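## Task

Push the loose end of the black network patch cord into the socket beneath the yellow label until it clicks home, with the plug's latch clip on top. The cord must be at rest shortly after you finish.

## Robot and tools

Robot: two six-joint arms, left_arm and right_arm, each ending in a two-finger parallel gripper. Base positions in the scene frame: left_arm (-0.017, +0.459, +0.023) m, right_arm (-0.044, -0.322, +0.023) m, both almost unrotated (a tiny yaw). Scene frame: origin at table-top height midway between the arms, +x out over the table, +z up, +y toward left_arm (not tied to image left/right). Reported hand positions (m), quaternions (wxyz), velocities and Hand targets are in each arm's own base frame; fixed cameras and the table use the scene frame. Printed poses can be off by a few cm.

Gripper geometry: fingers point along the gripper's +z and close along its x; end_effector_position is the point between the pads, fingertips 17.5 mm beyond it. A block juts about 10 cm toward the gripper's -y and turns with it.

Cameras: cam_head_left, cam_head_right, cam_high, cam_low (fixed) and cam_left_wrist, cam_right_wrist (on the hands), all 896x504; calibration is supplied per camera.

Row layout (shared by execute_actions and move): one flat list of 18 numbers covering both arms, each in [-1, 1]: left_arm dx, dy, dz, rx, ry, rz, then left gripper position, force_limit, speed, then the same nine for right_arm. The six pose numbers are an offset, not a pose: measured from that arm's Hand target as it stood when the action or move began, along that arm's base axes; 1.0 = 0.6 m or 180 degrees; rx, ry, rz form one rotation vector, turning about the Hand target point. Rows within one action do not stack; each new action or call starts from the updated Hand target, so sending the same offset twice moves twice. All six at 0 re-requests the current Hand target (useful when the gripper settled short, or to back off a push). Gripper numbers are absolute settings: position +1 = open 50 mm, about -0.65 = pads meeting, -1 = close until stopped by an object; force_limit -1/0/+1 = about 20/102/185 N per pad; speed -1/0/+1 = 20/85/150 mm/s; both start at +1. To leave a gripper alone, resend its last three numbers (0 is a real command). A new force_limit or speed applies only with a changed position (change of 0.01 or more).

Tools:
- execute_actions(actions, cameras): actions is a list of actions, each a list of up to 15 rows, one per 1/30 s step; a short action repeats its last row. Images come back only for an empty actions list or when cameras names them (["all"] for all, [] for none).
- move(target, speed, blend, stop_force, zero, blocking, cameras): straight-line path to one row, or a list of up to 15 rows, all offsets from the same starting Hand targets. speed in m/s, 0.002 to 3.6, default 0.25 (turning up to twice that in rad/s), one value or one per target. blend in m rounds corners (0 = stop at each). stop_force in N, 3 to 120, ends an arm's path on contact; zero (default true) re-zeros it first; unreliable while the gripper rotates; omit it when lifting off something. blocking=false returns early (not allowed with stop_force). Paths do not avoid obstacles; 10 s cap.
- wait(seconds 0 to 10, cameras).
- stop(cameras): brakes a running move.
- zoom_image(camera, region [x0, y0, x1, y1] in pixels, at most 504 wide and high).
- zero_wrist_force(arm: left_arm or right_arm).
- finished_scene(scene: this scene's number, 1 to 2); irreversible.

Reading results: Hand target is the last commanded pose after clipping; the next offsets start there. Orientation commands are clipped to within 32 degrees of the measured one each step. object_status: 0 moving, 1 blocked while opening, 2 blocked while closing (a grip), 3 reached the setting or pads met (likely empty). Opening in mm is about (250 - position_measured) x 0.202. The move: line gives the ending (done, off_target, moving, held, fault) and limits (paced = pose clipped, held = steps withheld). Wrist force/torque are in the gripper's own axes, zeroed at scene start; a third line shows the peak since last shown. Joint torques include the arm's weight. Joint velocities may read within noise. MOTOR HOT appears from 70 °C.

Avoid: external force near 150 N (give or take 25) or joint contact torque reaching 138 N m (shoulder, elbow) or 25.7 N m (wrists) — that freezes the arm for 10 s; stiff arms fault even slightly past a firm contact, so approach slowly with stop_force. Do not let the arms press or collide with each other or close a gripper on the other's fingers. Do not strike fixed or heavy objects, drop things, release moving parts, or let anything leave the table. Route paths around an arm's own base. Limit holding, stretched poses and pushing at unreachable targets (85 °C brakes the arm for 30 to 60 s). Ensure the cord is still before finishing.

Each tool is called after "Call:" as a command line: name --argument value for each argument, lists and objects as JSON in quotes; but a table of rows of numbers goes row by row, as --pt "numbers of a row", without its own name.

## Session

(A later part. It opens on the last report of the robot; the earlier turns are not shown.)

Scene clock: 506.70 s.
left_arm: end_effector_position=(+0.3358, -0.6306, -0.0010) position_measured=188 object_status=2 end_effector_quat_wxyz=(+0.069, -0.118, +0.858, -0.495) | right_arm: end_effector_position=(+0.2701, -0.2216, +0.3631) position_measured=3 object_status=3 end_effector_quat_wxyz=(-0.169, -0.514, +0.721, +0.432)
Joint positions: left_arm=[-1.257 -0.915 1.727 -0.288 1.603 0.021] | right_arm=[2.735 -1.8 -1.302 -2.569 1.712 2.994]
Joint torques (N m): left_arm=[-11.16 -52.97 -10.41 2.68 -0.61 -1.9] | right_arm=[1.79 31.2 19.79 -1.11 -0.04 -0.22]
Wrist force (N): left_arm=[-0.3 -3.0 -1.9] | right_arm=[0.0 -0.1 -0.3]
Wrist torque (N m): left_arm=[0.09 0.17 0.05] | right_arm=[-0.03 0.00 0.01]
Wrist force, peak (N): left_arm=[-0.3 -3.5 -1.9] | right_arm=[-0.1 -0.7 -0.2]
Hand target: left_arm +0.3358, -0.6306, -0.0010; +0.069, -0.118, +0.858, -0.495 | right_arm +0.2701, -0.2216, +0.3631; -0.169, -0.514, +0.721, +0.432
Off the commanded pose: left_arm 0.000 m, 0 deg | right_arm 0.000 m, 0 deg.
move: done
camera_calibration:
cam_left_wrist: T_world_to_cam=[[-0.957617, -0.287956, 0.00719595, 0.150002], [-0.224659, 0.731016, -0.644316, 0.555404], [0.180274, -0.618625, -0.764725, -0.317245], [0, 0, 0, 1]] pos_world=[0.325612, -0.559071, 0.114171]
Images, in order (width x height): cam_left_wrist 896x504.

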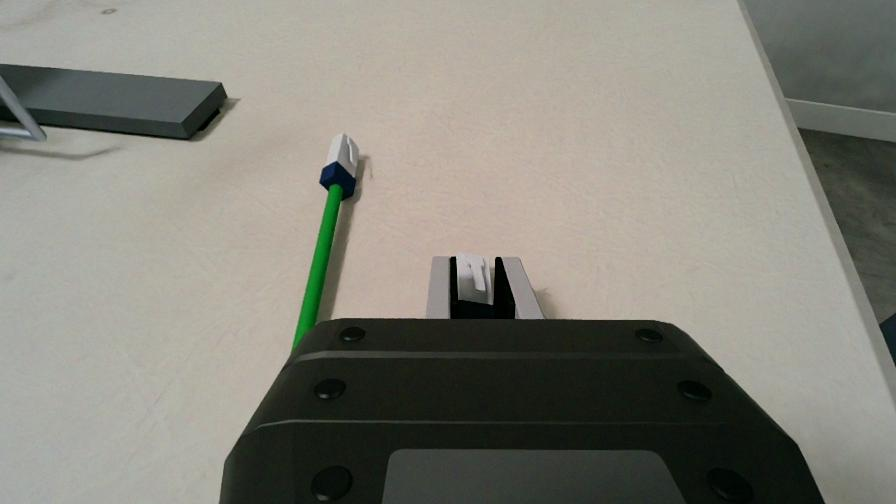

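Call:
move --target '[0,0,-0.009,0,0,0,-1,-1,-0.9,0,0,0,0,0,0,1,1,1]' --speed 0.006 --stop_force 25 --cameras '["cam_left_wrist"]'

Call:
zoom_image --camera "cam_left_wrist" --region '[420, 230, 530, 325]'

Scene clock: 519.70 s.
left_arm: end_effector_position=(+0.3359, -0.6306, -0.0045) position_measured=188 object_status=2 end_effector_quat_wxyz=(+0.069, -0.118, +0.858, -0.495) | right_arm: end_effector_position=(+0.2701, -0.2216, +0.3631) position_measured=3 object_status=3 end_effector_quat_wxyz=(-0.169, -0.514, +0.721, +0.432)
Joint positions: left_arm=[-1.257 -0.909 1.728 -0.295 1.603 0.021] | right_arm=[2.735 -1.8 -1.302 -2.569 1.712 2.994]
Joint torques (N m): left_arm=[-7.75 -40.35 -13.25 5.88 2.69 -1.53] | right_arm=[2.06 31.14 20.5 -1.48 -0.1 -0.28]
Wrist force (N): left_arm=[-8.2 -22.1 -9.6] | right_arm=[-0.1 -0.3 -0.1]
Wrist torque (N m): left_arm=[-0.14 0.05 0.09] | right_arm=[-0.06 0.02 0.00]
Wrist force, peak (N): left_arm=[-10.7 -26.1 -14.7] | right_arm=[-0.4 -0.6 0.3]
Hand target: left_arm +0.3359, -0.6306, -0.0045; +0.069, -0.118, +0.858, -0.495 (not the last commanded pose) | right_arm +0.2701, -0.2216, +0.3631; -0.169, -0.514, +0.721, +0.432
Off the commanded pose: left_arm 0.002 m, 0 deg | right_arm 0.000 m, 0 deg.
move: contact (left_arm)
camera_calibration:
cam_left_wrist: T_world_to_cam=[[-0.957592, -0.288037, 0.00718266, 0.149976], [-0.224672, 0.730861, -0.644488, 0.553085], [0.180387, -0.618771, -0.76458, -0.320055], [0, 0, 0, 1]] pos_world=[0.325612, -0.55907, 0.110671]
Images, in order (width x height): cam_left_wrist 896x504.

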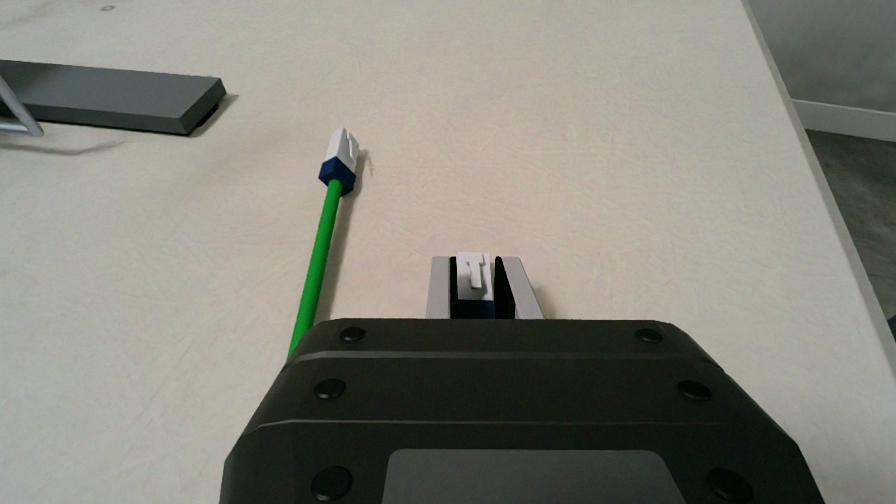

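Scaled by 4.582 from the camera's 896x504 image, which has a finer 1280x720 frame.

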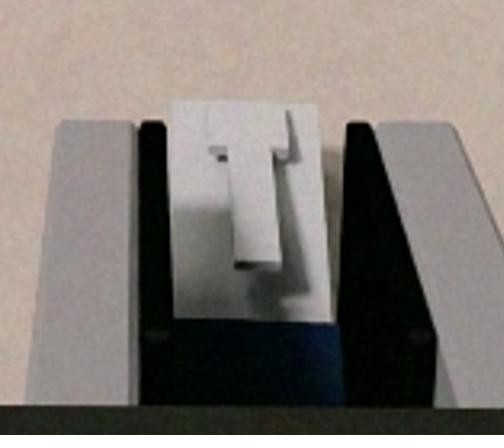

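Call:
move --target '[0,0,0,0,0,0,-0.96,-0.5,-0.8,0,0,0,0,0,0,1,1,1]' --cameras '["cam_left_wrist"]'

Call:
zoom_image --camera "cam_left_wrist" --region '[420, 230, 530, 325]'

Scene clock: 530.17 s.
left_arm: end_effector_position=(+0.3359, -0.6306, -0.0045) position_measured=194 object_status=2 end_effector_quat_wxyz=(+0.069, -0.118, +0.858, -0.495) | right_arm: end_effector_position=(+0.2701, -0.2216, +0.3631) position_measured=3 object_status=3 end_effector_quat_wxyz=(-0.169, -0.514, +0.721, +0.432)
Joint positions: left_arm=[-1.257 -0.909 1.728 -0.295 1.603 0.021] | right_arm=[2.735 -1.8 -1.302 -2.569 1.712 2.994]
Joint torques (N m): left_arm=[-7.89 -39.2 -13.55 2.35 2.69 -1.59] | right_arm=[2.02 31.44 19.1 -1.38 -0.19 -0.16]
Wrist force (N): left_arm=[-9.1 -21.8 -10.0] | right_arm=[0.2 -0.1 -0.1]
Wrist torque (N m): left_arm=[-0.11 0.06 0.09] | right_arm=[-0.01 -0.03 0.00]
Wrist force, peak (N): left_arm=[-9.4 -22.3 -10.2] | right_arm=[-0.6 -0.4 0.0]
Hand target: left_arm +0.3359, -0.6306, -0.0045; +0.069, -0.118, +0.858, -0.495 | right_arm +0.2701, -0.2216, +0.3631; -0.169, -0.514, +0.721, +0.432
Off the commanded pose: left_arm 0.000 m, 0 deg | right_arm 0.000 m, 0 deg.
move: done
camera_calibration:
cam_left_wrist: T_world_to_cam=[[-0.957592, -0.288037, 0.00718266, 0.149976], [-0.224672, 0.730861, -0.644488, 0.553085], [0.180387, -0.618771, -0.76458, -0.320055], [0, 0, 0, 1]] pos_world=[0.325612, -0.55907, 0.110671]
Images, in order (width x height): cam_left_wrist 896x504.

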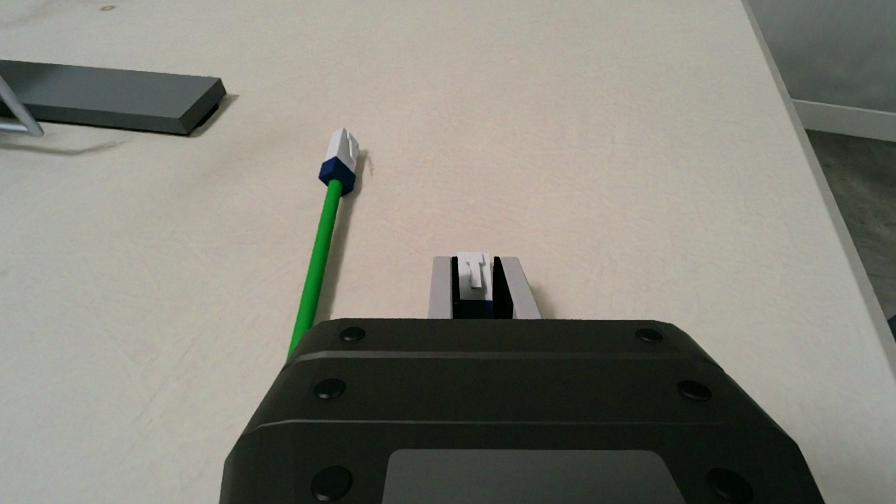

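Scaled by 4.582 from the camera's 896x504 image, which has a finer 1280x720 frame.

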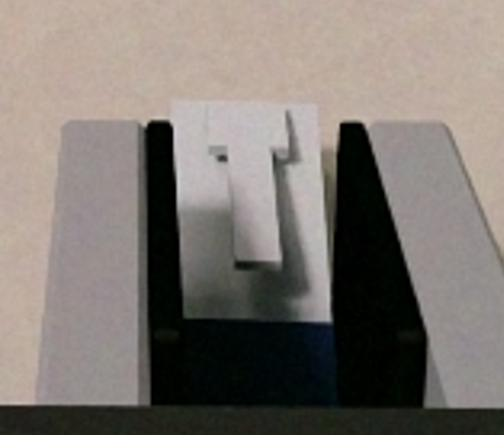

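Call:
move --pt "0 0 0.25 0 0 0 -0.96 -0.5 -0.8 0 0 0 0 0 0 1 1 1" --pt "0.18 0.09 0.3 0 0 0.25 -0.96 -0.5 -0.8 0 0 0 0 0 0 1 1 1" --pt "0.308 0.153 0.166 0 0 0.4472 -0.96 -0.5 -0.8 0 0 0 0 0 0 1 1 1" --speed 0.3 --blend 0.03 --cameras '["cam_left_wrist","cam_head_left","cam_head_right"]'

Call:
zoom_image --camera "cam_left_wrist" --region '[350, 130, 610, 330]'

Call:
zoom_image --camera "cam_head_right" --region '[440, 240, 530, 320]'

Scene clock: 585.00 s.
left_arm: end_effector_position=(+0.5207, -0.5388, +0.0951) position_measured=194 object_status=2 end_effector_quat_wxyz=(-0.373, +0.645, -0.578, +0.333) | right_arm: end_effector_position=(+0.2701, -0.2216, +0.3631) position_measured=3 object_status=3 end_effector_quat_wxyz=(-0.169, -0.514, +0.721, +0.432)
Joint positions: left_arm=[-1.296 -0.584 0.962 0.916 0.546 -1.248] | right_arm=[2.735 -1.8 -1.302 -2.569 1.712 2.994]
Joint torques (N m): left_arm=[-13.25 -52.86 -25.94 4.86 -1.21 -2.31] | right_arm=[0.25 31.02 19.79 -1.6 0.02 -0.21]
Wrist force (N): left_arm=[0.9 0.0 -0.5] | right_arm=[0.1 -0.3 0.0]
Wrist torque (N m): left_arm=[0.06 -0.02 0.06] | right_arm=[-0.05 -0.02 0.00]
Wrist force, peak (N): left_arm=[-9.0 -22.6 -10.1] | right_arm=[-0.1 -0.6 0.3]
Hand target: left_arm +0.5207, -0.5388, +0.0951; -0.373, +0.645, -0.578, +0.333 | right_arm +0.2701, -0.2216, +0.3631; -0.169, -0.514, +0.721, +0.432
Off the commanded pose: left_arm 0.000 m, 0 deg | right_arm 0.000 m, 0 deg.
move: done
camera_calibration:
cam_left_wrist: T_world_to_cam=[[0.125891, -0.992018, 0.00715155, -0.590807], [-0.757917, -0.100829, -0.644512, 0.421233], [0.640089, 0.0757181, -0.764561, -0.085596], [0, 0, 0, 1]] pos_world=[0.448426, -0.537137, 0.210271]
Images, in order (width x height): cam_head_left 896x504, cam_head_right 896x504, cam_left_wrist 896x504.

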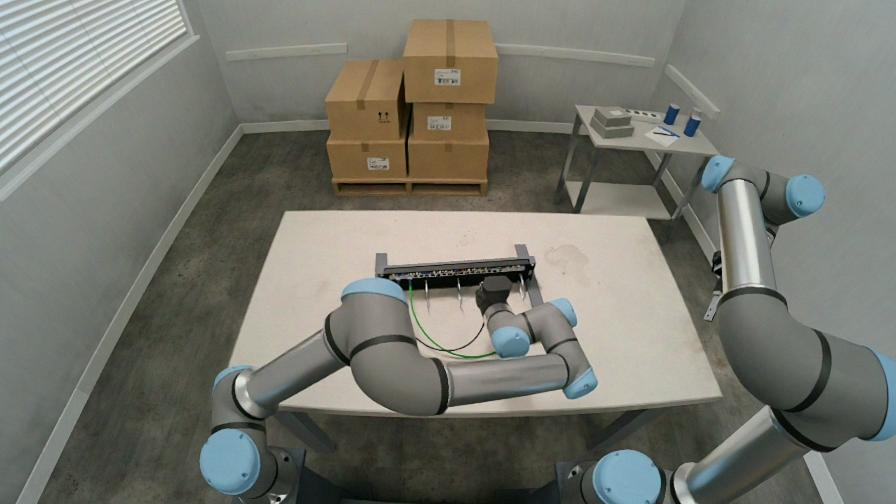

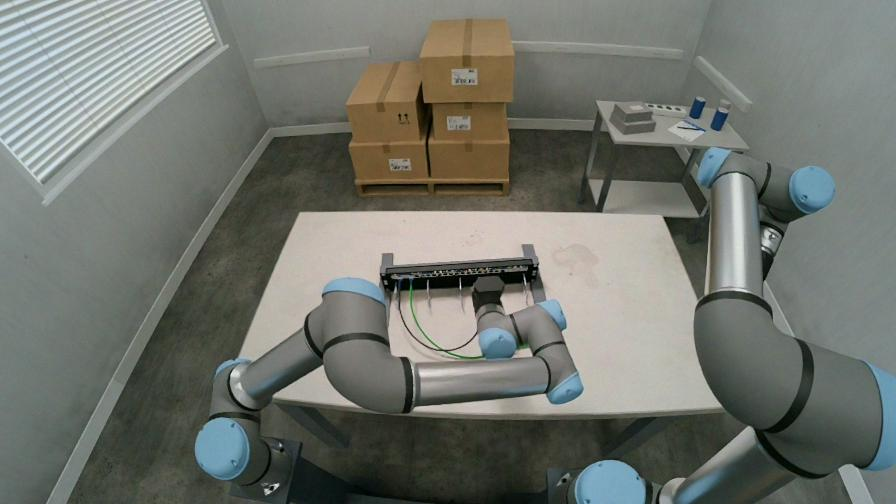

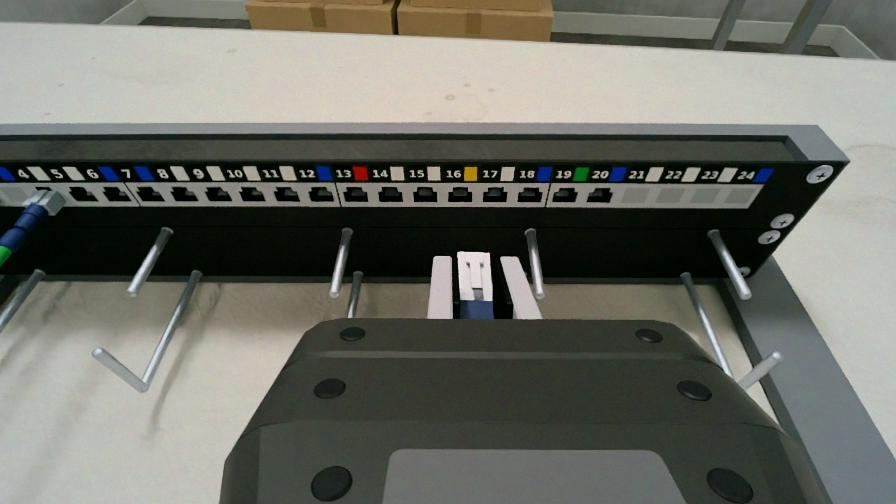

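Scaled by 1.938 from the camera's 896x504 image, which has a finer 1280x720 frame.

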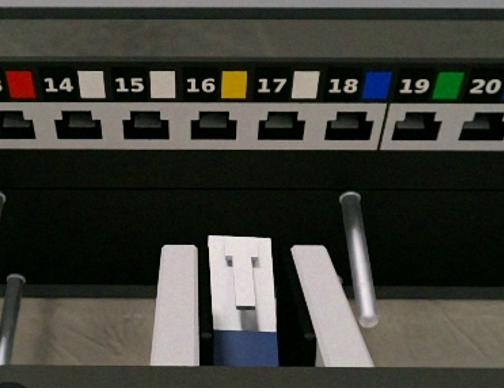

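Scaled by 5.600 from the camera's 896x504 image, which has a finer 1280x720 frame.

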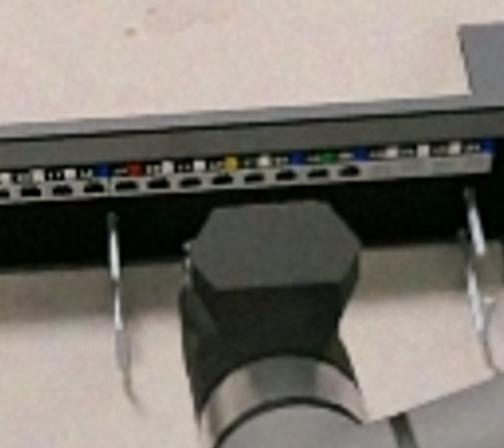

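Call:
move --target '[0.0738,0.0145,-0.0375,0,0,0,-0.96,-0.5,-0.8,0,0,0,0,0,0,1,1,1]' --speed 0.08 --stop_force 10 --cameras '["cam_left_wrist","cam_head_left","cam_head_right"]'

Call:
zoom_image --camera "cam_left_wrist" --region '[410, 170, 540, 320]'

Call:
zoom_image --camera "cam_head_right" --region '[455, 250, 515, 290]'

Scene clock: 618.97 s.
left_arm: end_effector_position=(+0.5650, -0.5301, +0.0726) position_measured=194 object_status=2 end_effector_quat_wxyz=(-0.373, +0.645, -0.578, +0.333) | right_arm: end_effector_position=(+0.2701, -0.2216, +0.3631) position_measured=3 object_status=3 end_effector_quat_wxyz=(-0.169, -0.514, +0.721, +0.432)
Joint positions: left_arm=[-1.225 -0.54 0.909 0.817 0.569 -1.121] | right_arm=[2.735 -1.8 -1.302 -2.569 1.712 2.994]
Joint torques (N m): left_arm=[-12.94 -68.77 -12.55 4.54 -3.68 0.52] | right_arm=[1.79 31.87 19.36 -1.62 -0.12 -0.19]
Wrist force (N): left_arm=[0.8 -0.2 -0.8] | right_arm=[0.2 0.2 0.2]
Wrist torque (N m): left_arm=[-0.01 0.06 0.08] | right_arm=[0.03 -0.03 0.00]
Wrist force, peak (N): left_arm=[1.5 0.4 -2.6] | right_arm=[0.3 -0.7 0.0]
Hand target: left_arm +0.5650, -0.5301, +0.0726; -0.373, +0.645, -0.578, +0.333 | right_arm +0.2701, -0.2216, +0.3631; -0.169, -0.514, +0.721, +0.432
Off the commanded pose: left_arm 0.000 m, 0 deg | right_arm 0.000 m, 0 deg.
move: done
camera_calibration:
cam_left_wrist: T_world_to_cam=[[0.125966, -0.992008, 0.00721621, -0.587636], [-0.757904, -0.100928, -0.644511, 0.441126], [0.640089, 0.0757172, -0.764561, -0.131814], [0, 0, 0, 1]] pos_world=[0.492726, -0.528437, 0.187771]
Images, in order (width x height): cam_head_left 896x504, cam_head_right 896x504, cam_left_wrist 896x504.

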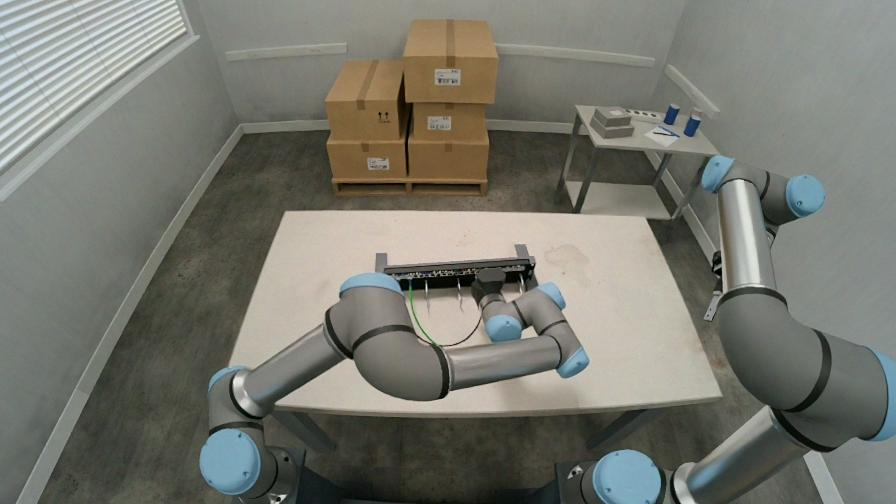

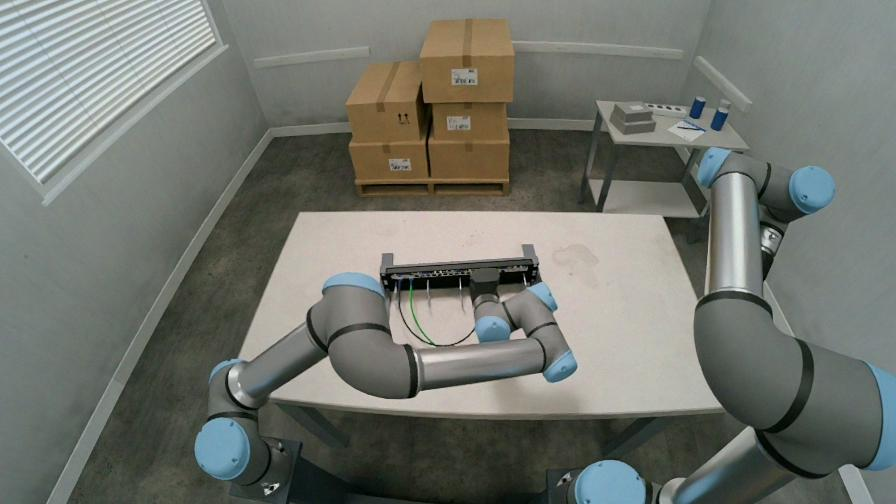

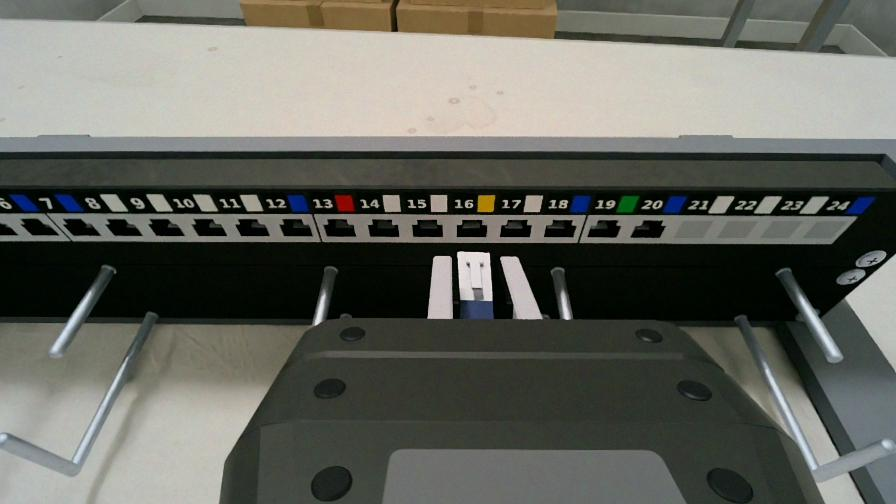

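Scaled by 3.360 from the camera's 896x504 image, which has a finer 1280x720 frame.

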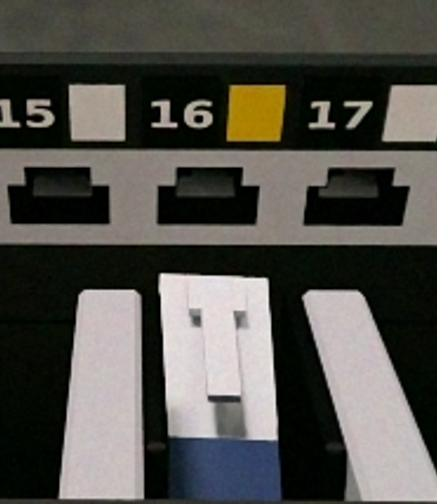

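Scaled by 8.400 from the camera's 896x504 image, which has a finer 1280x720 frame.

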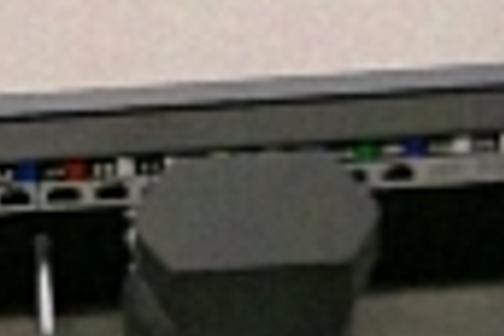

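Call:
move --target '[0.0173,0.002,-0.0022,0,0,0,-0.96,-0.5,-0.8,0,0,0,0,0,0,1,1,1]' --speed 0.05 --stop_force 8 --cameras '["cam_left_wrist"]'

Call:
zoom_image --camera "cam_left_wrist" --region '[430, 200, 520, 310]'

Scene clock: 670.13 s.
left_arm: end_effector_position=(+0.5753, -0.5289, +0.0713) position_measured=194 object_status=2 end_effector_quat_wxyz=(-0.373, +0.645, -0.578, +0.333) | right_arm: end_effector_position=(+0.2701, -0.2216, +0.3631) position_measured=3 object_status=3 end_effector_quat_wxyz=(-0.169, -0.514, +0.721, +0.432)
Joint positions: left_arm=[-1.209 -0.53 0.887 0.806 0.575 -1.094] | right_arm=[2.735 -1.8 -1.302 -2.569 1.712 2.994]
Joint torques (N m): left_arm=[-12.62 -69.12 -12.81 4.81 -3.04 -2.54] | right_arm=[1.06 31.06 19.47 -1.67 -0.11 -0.12]
Wrist force (N): left_arm=[0.4 0.2 -0.6] | right_arm=[-0.3 -0.4 0.1]
Wrist torque (N m): left_arm=[0.06 0.10 0.04] | right_arm=[-0.07 0.05 0.00]
Wrist force, peak (N): left_arm=[0.8 0.4 -1.4] | right_arm=[-0.1 -0.7 -0.1]
Hand target: left_arm +0.5753, -0.5289, +0.0713; -0.373, +0.645, -0.578, +0.333 | right_arm +0.2701, -0.2216, +0.3631; -0.169, -0.514, +0.721, +0.432
Off the commanded pose: left_arm 0.000 m, 0 deg | right_arm 0.000 m, 0 deg.
move: done
camera_calibration:
cam_left_wrist: T_world_to_cam=[[0.125974, -0.992007, 0.00720666, -0.587735], [-0.757952, -0.100933, -0.644454, 0.448226], [0.64003, 0.0757221, -0.764609, -0.139451], [0, 0, 0, 1]] pos_world=[0.503026, -0.527237, 0.186471]
Images, in order (width x height): cam_left_wrist 896x504.

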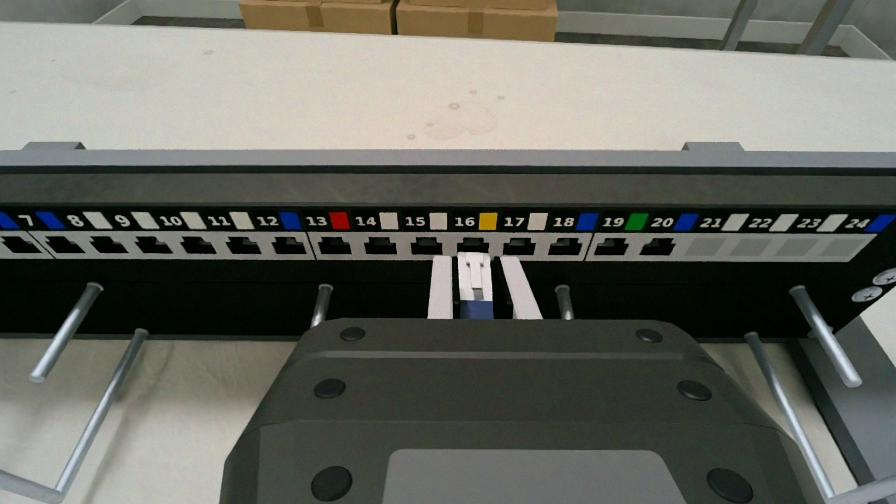

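Scaled by 4.582 from the camera's 896x504 image, which has a finer 1280x720 frame.

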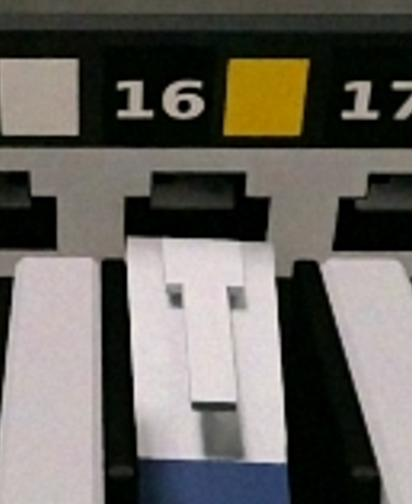

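Call:
move --target '[0.0182,0.0021,0,0,0,0,-0.96,-0.5,-0.8,0,0,0,0,0,0,1,1,1]' --speed 0.01 --stop_force 6 --cameras '["cam_left_wrist"]'

Call:
zoom_image --camera "cam_left_wrist" --region '[430, 200, 520, 310]'

Scene clock: 696.97 s.
left_arm: end_effector_position=(+0.5811, -0.5283, +0.0713) position_measured=194 object_status=2 end_effector_quat_wxyz=(-0.373, +0.645, -0.578, +0.333) | right_arm: end_effector_position=(+0.2701, -0.2216, +0.3631) position_measured=3 object_status=3 end_effector_quat_wxyz=(-0.169, -0.514, +0.721, +0.432)
Joint positions: left_arm=[-1.2 -0.525 0.875 0.802 0.579 -1.079] | right_arm=[2.735 -1.8 -1.302 -2.569 1.712 2.994]
Joint torques (N m): left_arm=[-11.88 -69.55 -12.6 4.86 -3.72 -2.53] | right_arm=[1.16 31.58 19.38 -1.82 -0.3 -0.09]
Wrist force (N): left_arm=[1.2 0.6 -1.4] | right_arm=[-0.1 -0.2 -0.1]
Wrist torque (N m): left_arm=[0.03 0.16 0.07] | right_arm=[-0.03 0.03 0.00]
Wrist force, peak (N): left_arm=[0.0 5.3 -11.2] | right_arm=[-0.7 -0.5 -0.1]
Hand target: left_arm +0.5811, -0.5283, +0.0713; -0.373, +0.645, -0.578, +0.333 (not the last commanded pose) | right_arm +0.2701, -0.2216, +0.3631; -0.169, -0.514, +0.721, +0.432
Off the commanded pose: left_arm 0.005 m, 0 deg | right_arm 0.000 m, 0 deg.
move: contact (left_arm)
camera_calibration:
cam_left_wrist: T_world_to_cam=[[0.125899, -0.992017, 0.00714189, -0.587727], [-0.757965, -0.100835, -0.644454, 0.452751], [0.64003, 0.0757231, -0.764609, -0.143215], [0, 0, 0, 1]] pos_world=[0.508826, -0.526537, 0.186471]
Images, in order (width x height): cam_left_wrist 896x504.

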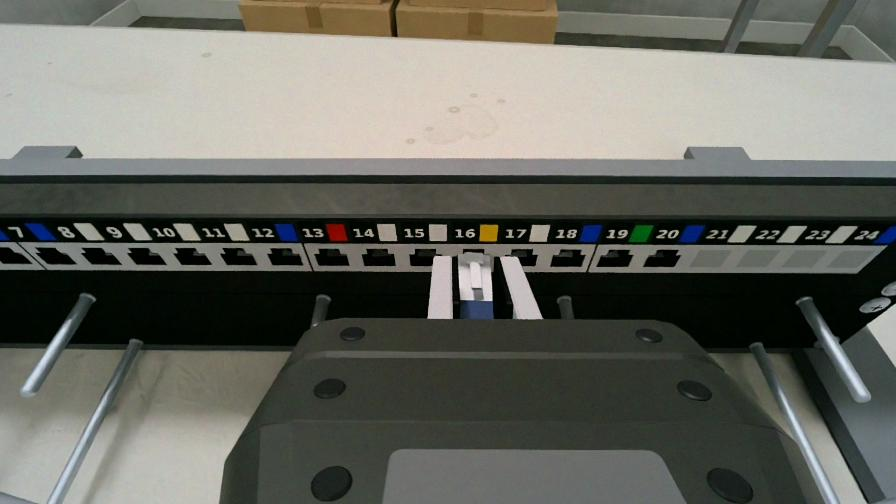

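Scaled by 4.582 from the camera's 896x504 image, which has a finer 1280x720 frame.

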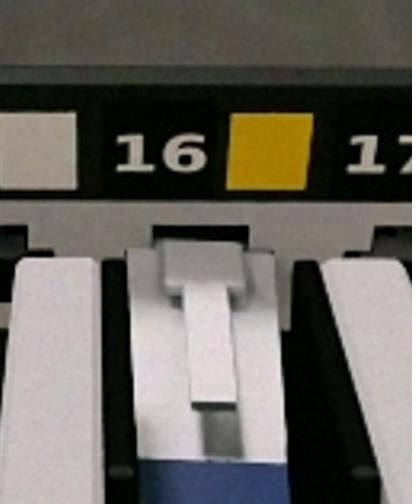

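Call:
zoom_image --camera "cam_left_wrist" --region '[450, 240, 500, 275]'

Scaled by 10.080 from the camera's 896x504 image, which has a finer 1280x720 frame.

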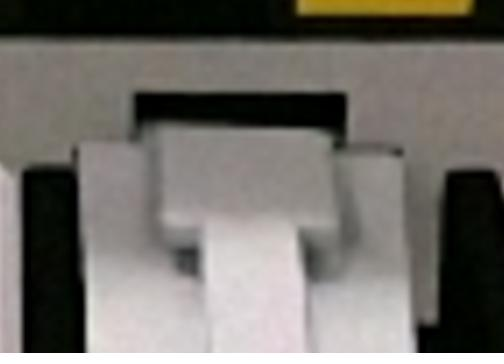

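Call:
move --target '[-0.0038,0.0008,-0.0003,-0.0127,-0.0014,0,-0.96,-0.5,-0.8,0,0,0,0,0,0,1,1,1]' --speed 0.02 --cameras '["cam_left_wrist"]'

Call:
zoom_image --camera "cam_left_wrist" --region '[440, 225, 510, 310]'

Scene clock: 769.93 s.
left_arm: end_effector_position=(+0.5788, -0.5278, +0.0712) position_measured=194 object_status=2 end_effector_quat_wxyz=(-0.361, +0.651, -0.571, +0.346) | right_arm: end_effector_position=(+0.2701, -0.2216, +0.3631) position_measured=3 object_status=3 end_effector_quat_wxyz=(-0.169, -0.514, +0.721, +0.432)
Joint positions: left_arm=[-1.201 -0.55 0.917 0.753 0.588 -1.089] | right_arm=[2.735 -1.8 -1.302 -2.569 1.712 2.994]
Joint torques (N m): left_arm=[-12.03 -52.99 -28.27 4.41 -1.18 -0.65] | right_arm=[1.26 31.63 18.65 -1.82 -0.2 -0.15]
Wrist force (N): left_arm=[0.5 0.3 -0.8] | right_arm=[-0.1 -0.2 0.1]
Wrist torque (N m): left_arm=[0.08 0.08 0.09] | right_arm=[-0.03 0.02 0.00]
Wrist force, peak (N): left_arm=[2.5 0.1 -0.4] | right_arm=[-0.3 -0.5 0.4]
Hand target: left_arm +0.5788, -0.5278, +0.0711; -0.361, +0.651, -0.571, +0.346 | right_arm +0.2701, -0.2216, +0.3631; -0.169, -0.514, +0.721, +0.432
Off the commanded pose: left_arm 0.000 m, 0 deg | right_arm 0.000 m, 0 deg.
move: done
camera_calibration:
cam_left_wrist: T_world_to_cam=[[0.125758, -0.990912, 0.0477259, -0.589246], [-0.755083, -0.12681, -0.643248, 0.435474], [0.643455, 0.0448568, -0.764169, -0.160209], [0, 0, 0, 1]] pos_world=[0.506009, -0.521482, 0.185814]
Images, in order (width x height): cam_left_wrist 896x504.

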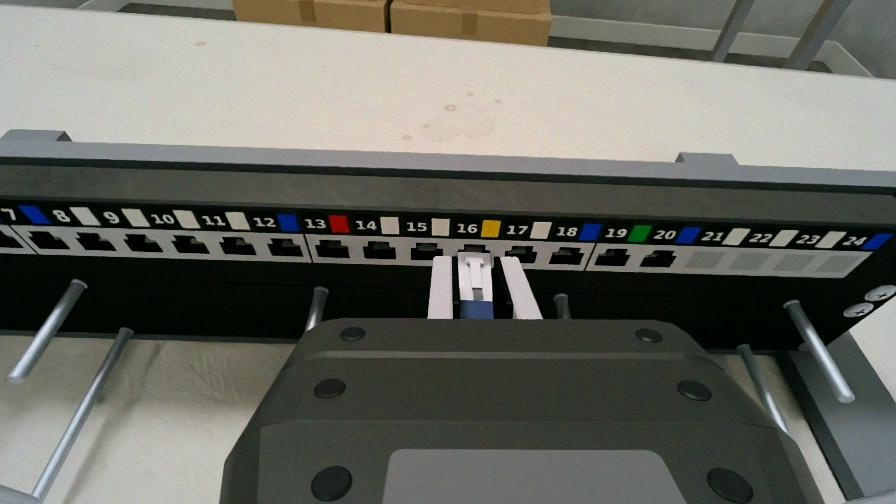

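Scaled by 5.929 from the camera's 896x504 image, which has a finer 1280x720 frame.

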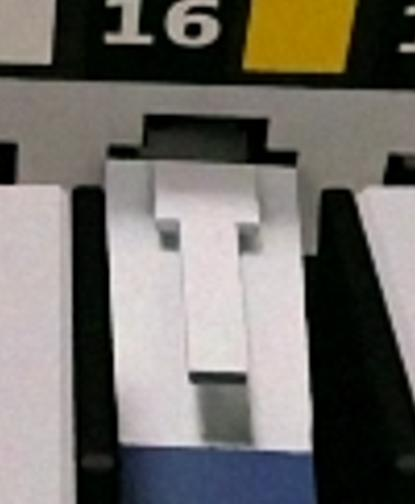

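Call:
move --target '[0.0215,0.0024,-0.0003,0,0,0,-0.96,-0.5,-0.8,0,0,0,0,0,0,1,1,1]' --speed 0.01 --stop_force 8 --cameras '["cam_left_wrist"]'

Call:
zoom_image --camera "cam_left_wrist" --region '[440, 225, 510, 310]'

Scene clock: 782.17 s.
left_arm: end_effector_position=(+0.5873, -0.5269, +0.0710) position_measured=194 object_status=2 end_effector_quat_wxyz=(-0.361, +0.651, -0.571, +0.346) | right_arm: end_effector_position=(+0.2701, -0.2216, +0.3631) position_measured=3 object_status=3 end_effector_quat_wxyz=(-0.169, -0.514, +0.721, +0.432)
Joint positions: left_arm=[-1.188 -0.542 0.898 0.748 0.594 -1.068] | right_arm=[2.735 -1.8 -1.302 -2.569 1.712 2.994]
Joint torques (N m): left_arm=[-14.13 -69.15 -11.42 5.21 -3.19 -2.44] | right_arm=[0.24 31.42 19.52 -1.74 -0.09 -0.27]
Wrist force (N): left_arm=[3.2 -1.7 2.9] | right_arm=[-0.2 -0.1 0.1]
Wrist torque (N m): left_arm=[0.11 0.17 0.06] | right_arm=[-0.02 0.04 0.00]
Wrist force, peak (N): left_arm=[2.5 4.1 -7.9] | right_arm=[0.2 -0.8 -0.1]
Hand target: left_arm +0.5873, -0.5269, +0.0710; -0.361, +0.651, -0.571, +0.346 (not the last commanded pose) | right_arm +0.2701, -0.2216, +0.3631; -0.169, -0.514, +0.721, +0.432
Off the commanded pose: left_arm 0.004 m, 0 deg | right_arm 0.000 m, 0 deg.
move: contact (left_arm)
camera_calibration:
cam_left_wrist: T_world_to_cam=[[0.12574, -0.990935, 0.0472938, -0.589343], [-0.755186, -0.126523, -0.643184, 0.442133], [0.643338, 0.0451586, -0.76425, -0.165563], [0, 0, 0, 1]] pos_world=[0.51451, -0.520584, 0.185714]
Images, in order (width x height): cam_left_wrist 896x504.

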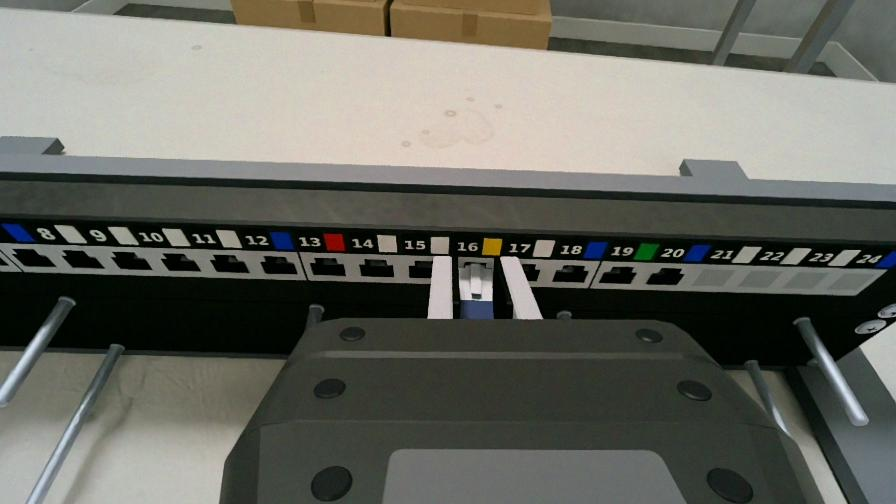

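Scaled by 5.929 from the camera's 896x504 image, which has a finer 1280x720 frame.

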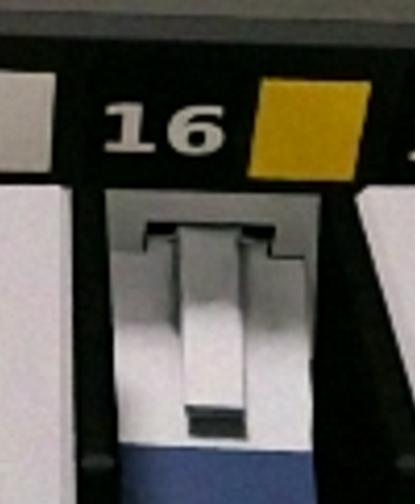

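Call:
move --target '[0.0083,0.0009,0,0,0,0,-0.96,-0.5,-0.8,0,0,0,0,0,0,1,1,1]' --speed 0.015 --stop_force 24 --cameras '["cam_left_wrist"]'

Call:
zoom_image --camera "cam_left_wrist" --region '[440, 225, 510, 310]'

Scene clock: 802.13 s.
left_arm: end_effector_position=(+0.5895, -0.5267, +0.0711) position_measured=194 object_status=2 end_effector_quat_wxyz=(-0.361, +0.651, -0.571, +0.346) | right_arm: end_effector_position=(+0.2701, -0.2216, +0.3631) position_measured=3 object_status=3 end_effector_quat_wxyz=(-0.169, -0.514, +0.721, +0.432)
Joint positions: left_arm=[-1.185 -0.54 0.892 0.746 0.595 -1.062] | right_arm=[2.735 -1.8 -1.302 -2.569 1.712 2.994]
Joint torques (N m): left_arm=[-1.27 -68.34 -13.76 3.82 -5.27 -2.54] | right_arm=[1.4 31.29 18.73 -1.73 -0.13 -0.13]
Wrist force (N): left_arm=[1.0 8.1 -17.9] | right_arm=[-0.1 -0.4 -0.1]
Wrist torque (N m): left_arm=[0.01 0.14 0.04] | right_arm=[-0.06 0.03 -0.01]
Wrist force, peak (N): left_arm=[-1.7 13.7 -31.6] | right_arm=[-0.3 -0.6 -0.4]
Hand target: left_arm +0.5895, -0.5267, +0.0711; -0.361, +0.651, -0.571, +0.346 (not the last commanded pose) | right_arm +0.2701, -0.2216, +0.3631; -0.169, -0.514, +0.721, +0.432
Off the commanded pose: left_arm 0.003 m, 0 deg | right_arm 0.000 m, 0 deg.
move: contact (left_arm)
camera_calibration:
cam_left_wrist: T_world_to_cam=[[0.125454, -0.990971, 0.0473072, -0.589312], [-0.755229, -0.126314, -0.643175, 0.444089], [0.643343, 0.0449611, -0.764257, -0.16708], [0, 0, 0, 1]] pos_world=[0.51681, -0.520384, 0.185814]
Images, in order (width x height): cam_left_wrist 896x504.

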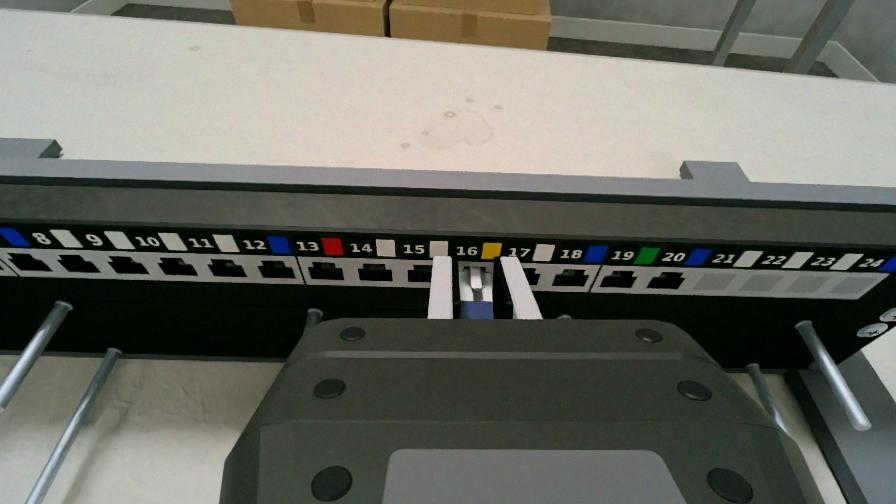

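Scaled by 5.929 from the camera's 896x504 image, which has a finer 1280x720 frame.

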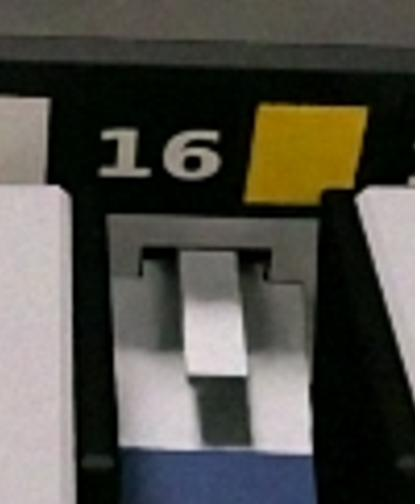

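Call:
move --target '[-0.008,-0.0009,0,0,0,0,-0.96,-0.5,-0.8,0,0,0,0,0,0,1,1,1]' --speed 0.01 --stop_force 26 --cameras '["cam_left_wrist"]'

Call:
zoom_image --camera "cam_left_wrist" --region '[440, 225, 510, 310]'

Scene clock: 810.80 s.
left_arm: end_effector_position=(+0.5881, -0.5268, +0.0711) position_measured=194 object_status=2 end_effector_quat_wxyz=(-0.361, +0.651, -0.571, +0.346) | right_arm: end_effector_position=(+0.2701, -0.2216, +0.3631) position_measured=3 object_status=3 end_effector_quat_wxyz=(-0.169, -0.514, +0.721, +0.432)
Joint positions: left_arm=[-1.187 -0.542 0.896 0.747 0.594 -1.066] | right_arm=[2.735 -1.8 -1.302 -2.569 1.712 2.994]
Joint torques (N m): left_arm=[11.45 -43.77 -29.06 0.19 0.33 2.52] | right_arm=[1.61 31.31 18.69 -1.7 -0.05 -0.15]
Wrist force (N): left_arm=[2.5 -3.4 1.7] | right_arm=[-0.1 0.0 0.1]
Wrist torque (N m): left_arm=[0.17 0.12 -0.04] | right_arm=[0.00 0.01 0.00]
Wrist force, peak (N): left_arm=[0.7 8.2 -17.9] | right_arm=[0.0 -0.7 -0.3]
Hand target: left_arm +0.5881, -0.5268, +0.0711; -0.361, +0.651, -0.571, +0.346 (not the last commanded pose) | right_arm +0.2701, -0.2216, +0.3631; -0.169, -0.514, +0.721, +0.432
Off the commanded pose: left_arm 0.003 m, 0 deg | right_arm 0.000 m, 0 deg.
move: contact (left_arm)
camera_calibration:
cam_left_wrist: T_world_to_cam=[[0.125665, -0.990941, 0.047382, -0.589329], [-0.755104, -0.126516, -0.643282, 0.442794], [0.643448, 0.0450594, -0.764162, -0.16613], [0, 0, 0, 1]] pos_world=[0.515309, -0.520484, 0.185814]
Images, in order (width x height): cam_left_wrist 896x504.

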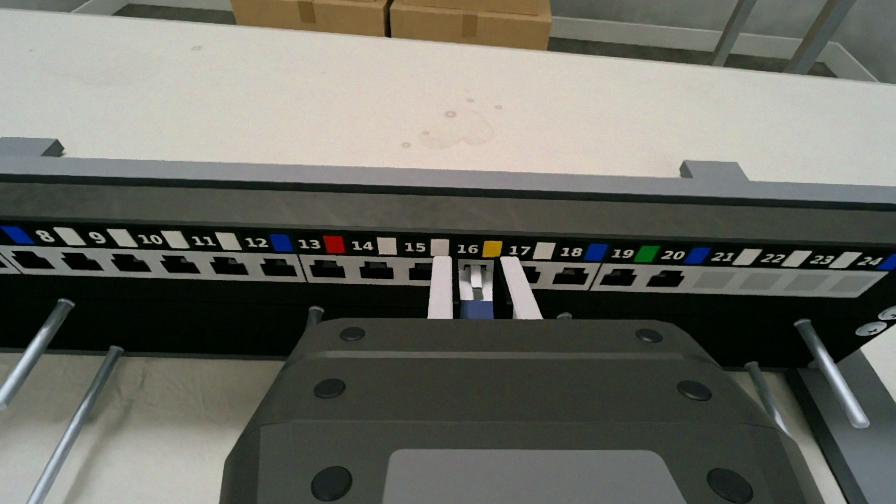

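Scaled by 5.929 from the camera's 896x504 image, which has a finer 1280x720 frame.

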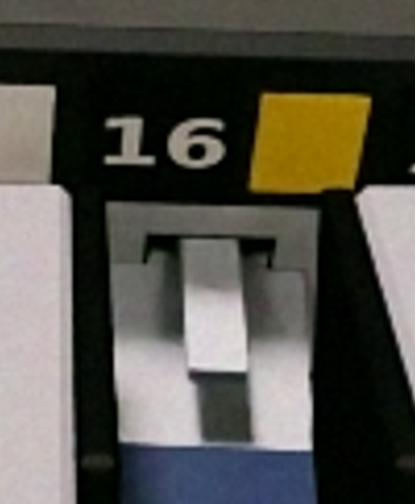

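Call:
move --target '[-0.008,-0.0009,0,0,0,0,-0.96,-0.5,-0.8,0,0,0,0,0,0,1,1,1]' --speed 0.008 --stop_force 14 --cameras '["cam_left_wrist"]'

Call:
zoom_image --camera "cam_left_wrist" --region '[440, 225, 510, 310]'

Scene clock: 829.27 s.
left_arm: end_effector_position=(+0.5877, -0.5268, +0.0710) position_measured=194 object_status=2 end_effector_quat_wxyz=(-0.361, +0.651, -0.571, +0.346) | right_arm: end_effector_position=(+0.2701, -0.2216, +0.3631) position_measured=3 object_status=3 end_effector_quat_wxyz=(-0.169, -0.514, +0.721, +0.432)
Joint positions: left_arm=[-1.187 -0.542 0.897 0.747 0.594 -1.067] | right_arm=[2.735 -1.8 -1.302 -2.569 1.712 2.994]
Joint torques (N m): left_arm=[5.23 -43.81 -26.85 1.2 1.62 2.5] | right_arm=[0.98 31.44 18.42 -1.72 -0.02 -0.05]
Wrist force (N): left_arm=[4.8 -10.4 11.6] | right_arm=[-0.4 0.0 0.0]
Wrist torque (N m): left_arm=[0.15 0.17 -0.04] | right_arm=[0.00 0.06 0.00]
Wrist force, peak (N): left_arm=[7.2 -15.5 22.1] | right_arm=[0.0 -0.4 0.5]
Hand target: left_arm +0.5877, -0.5268, +0.0710; -0.361, +0.651, -0.571, +0.346 (not the last commanded pose) | right_arm +0.2701, -0.2216, +0.3631; -0.169, -0.514, +0.721, +0.432
Off the commanded pose: left_arm 0.004 m, 0 deg | right_arm 0.000 m, 0 deg.
move: contact (left_arm)
camera_calibration:
cam_left_wrist: T_world_to_cam=[[0.125803, -0.990924, 0.0473715, -0.589342], [-0.755084, -0.126615, -0.643287, 0.442377], [0.643446, 0.0451582, -0.764159, -0.166037], [0, 0, 0, 1]] pos_world=[0.515009, -0.520484, 0.185614]
Images, in order (width x height): cam_left_wrist 896x504.

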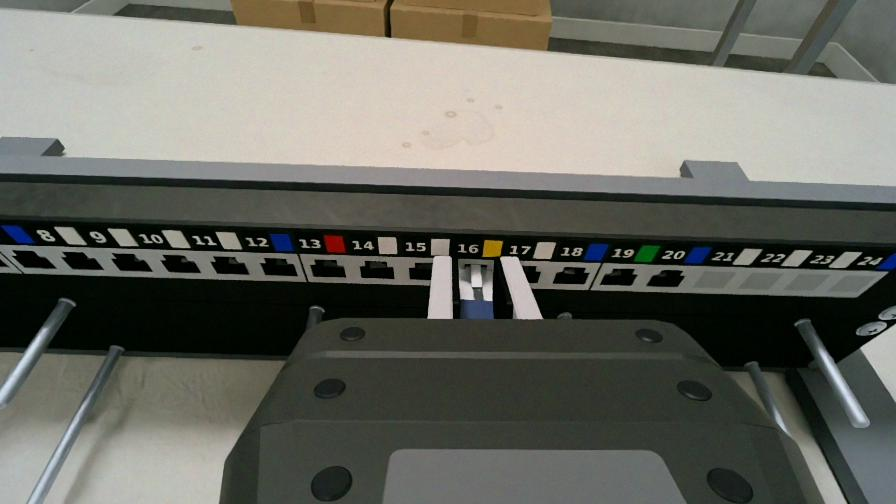

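Scaled by 5.929 from the camera's 896x504 image, which has a finer 1280x720 frame.

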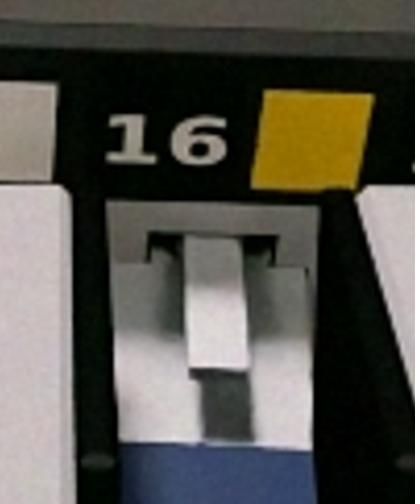

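Call:
move --target '[0.0012,0.0001,0,0,0,0,-0.96,-0.5,-0.8,0,0,0,0,0,0,1,1,1]' --speed 0.01

Call:
move --pt "0 0 0 0 0 0 -0.1 -0.5 -0.9 0 0 0 0 0 0 1 1 1" --pt "-0.108 -0.0123 0.0625 0 0 0 -0.1 -0.5 -0.9 0 0 0 0 0 0 1 1 1" --speed 0.08 --cameras '["cam_left_wrist"]'

Call:
zoom_image --camera "cam_left_wrist" --region '[400, 130, 560, 260]'

Scene clock: 848.17 s.
left_arm: end_effector_position=(+0.5884, -0.5268, +0.0709) position_measured=194 object_status=2 end_effector_quat_wxyz=(-0.361, +0.651, -0.571, +0.346) | right_arm: end_effector_position=(+0.2701, -0.2216, +0.3631) position_measured=3 object_status=3 end_effector_quat_wxyz=(-0.169, -0.514, +0.721, +0.432)
Joint positions: left_arm=[-1.186 -0.541 0.895 0.747 0.594 -1.065] | right_arm=[2.735 -1.8 -1.302 -2.569 1.712 2.994]
Joint torques (N m): left_arm=[16.46 -46.04 -29.26 -0.37 -1.31 2.1] | right_arm=[0.69 31.58 18.6 -1.77 0.05 -0.22]
Wrist force (N): left_arm=[2.0 2.4 -7.0] | right_arm=[0.2 -0.1 -0.1]
Wrist torque (N m): left_arm=[0.11 0.03 -0.03] | right_arm=[-0.02 -0.02 0.00]
Wrist force, peak (N): left_arm=[4.9 -10.8 11.6] | right_arm=[-0.4 -0.5 -0.2]
Hand target: left_arm +0.5885, -0.5267, +0.0710; -0.361, +0.651, -0.571, +0.346 | right_arm +0.2701, -0.2216, +0.3631; -0.169, -0.514, +0.721, +0.432
Off the commanded pose: left_arm 0.000 m, 0 deg | right_arm 0.000 m, 0 deg.
move: done

Scene clock: 849.97 s.
left_arm: end_effector_position=(+0.5236, -0.5341, +0.1086) position_measured=167 object_status=3 end_effector_quat_wxyz=(-0.361, +0.651, -0.571, +0.346) | right_arm: end_effector_position=(+0.2701, -0.2216, +0.3631) position_measured=3 object_status=3 end_effector_quat_wxyz=(-0.169, -0.514, +0.721, +0.432)
Joint positions: left_arm=[-1.288 -0.627 0.997 0.875 0.555 -1.237] | right_arm=[2.735 -1.8 -1.302 -2.569 1.712 2.994]
Joint torques (N m): left_arm=[12.42 -42.99 -30.08 -0.09 -0.49 2.56] | right_arm=[1.31 30.95 17.72 -1.71 -0.08 -0.17]
Wrist force (N): left_arm=[1.8 -0.2 -0.7] | right_arm=[0.1 -0.3 0.0]
Wrist torque (N m): left_arm=[0.02 -0.19 0.06] | right_arm=[-0.05 0.00 0.01]
Wrist force, peak (N): left_arm=[2.7 2.2 -6.6] | right_arm=[-0.2 -0.5 -0.5]
Hand target: left_arm +0.5237, -0.5341, +0.1085; -0.361, +0.651, -0.571, +0.346 | right_arm +0.2701, -0.2216, +0.3631; -0.169, -0.514, +0.721, +0.432
Off the commanded pose: left_arm 0.000 m, 0 deg | right_arm 0.000 m, 0 deg.
move: done
camera_calibration:
cam_left_wrist: T_world_to_cam=[[0.125727, -0.990936, 0.0473215, -0.590341], [-0.755047, -0.126521, -0.643348, 0.417198], [0.643504, 0.045156, -0.76411, -0.0956996], [0, 0, 0, 1]] pos_world=[0.450809, -0.527884, 0.223214]
Images, in order (width x height): cam_left_wrist 896x504.

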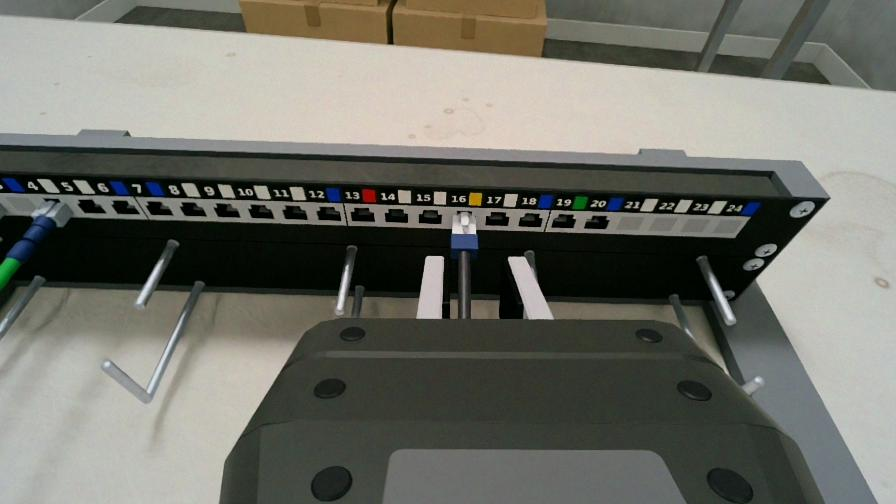

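Scaled by 3.150 from the camera's 896x504 image, which has a finer 1280x720 frame.

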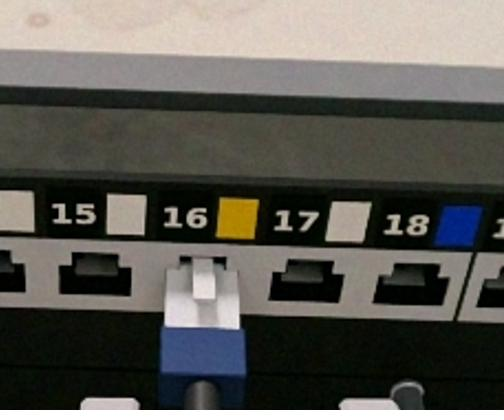

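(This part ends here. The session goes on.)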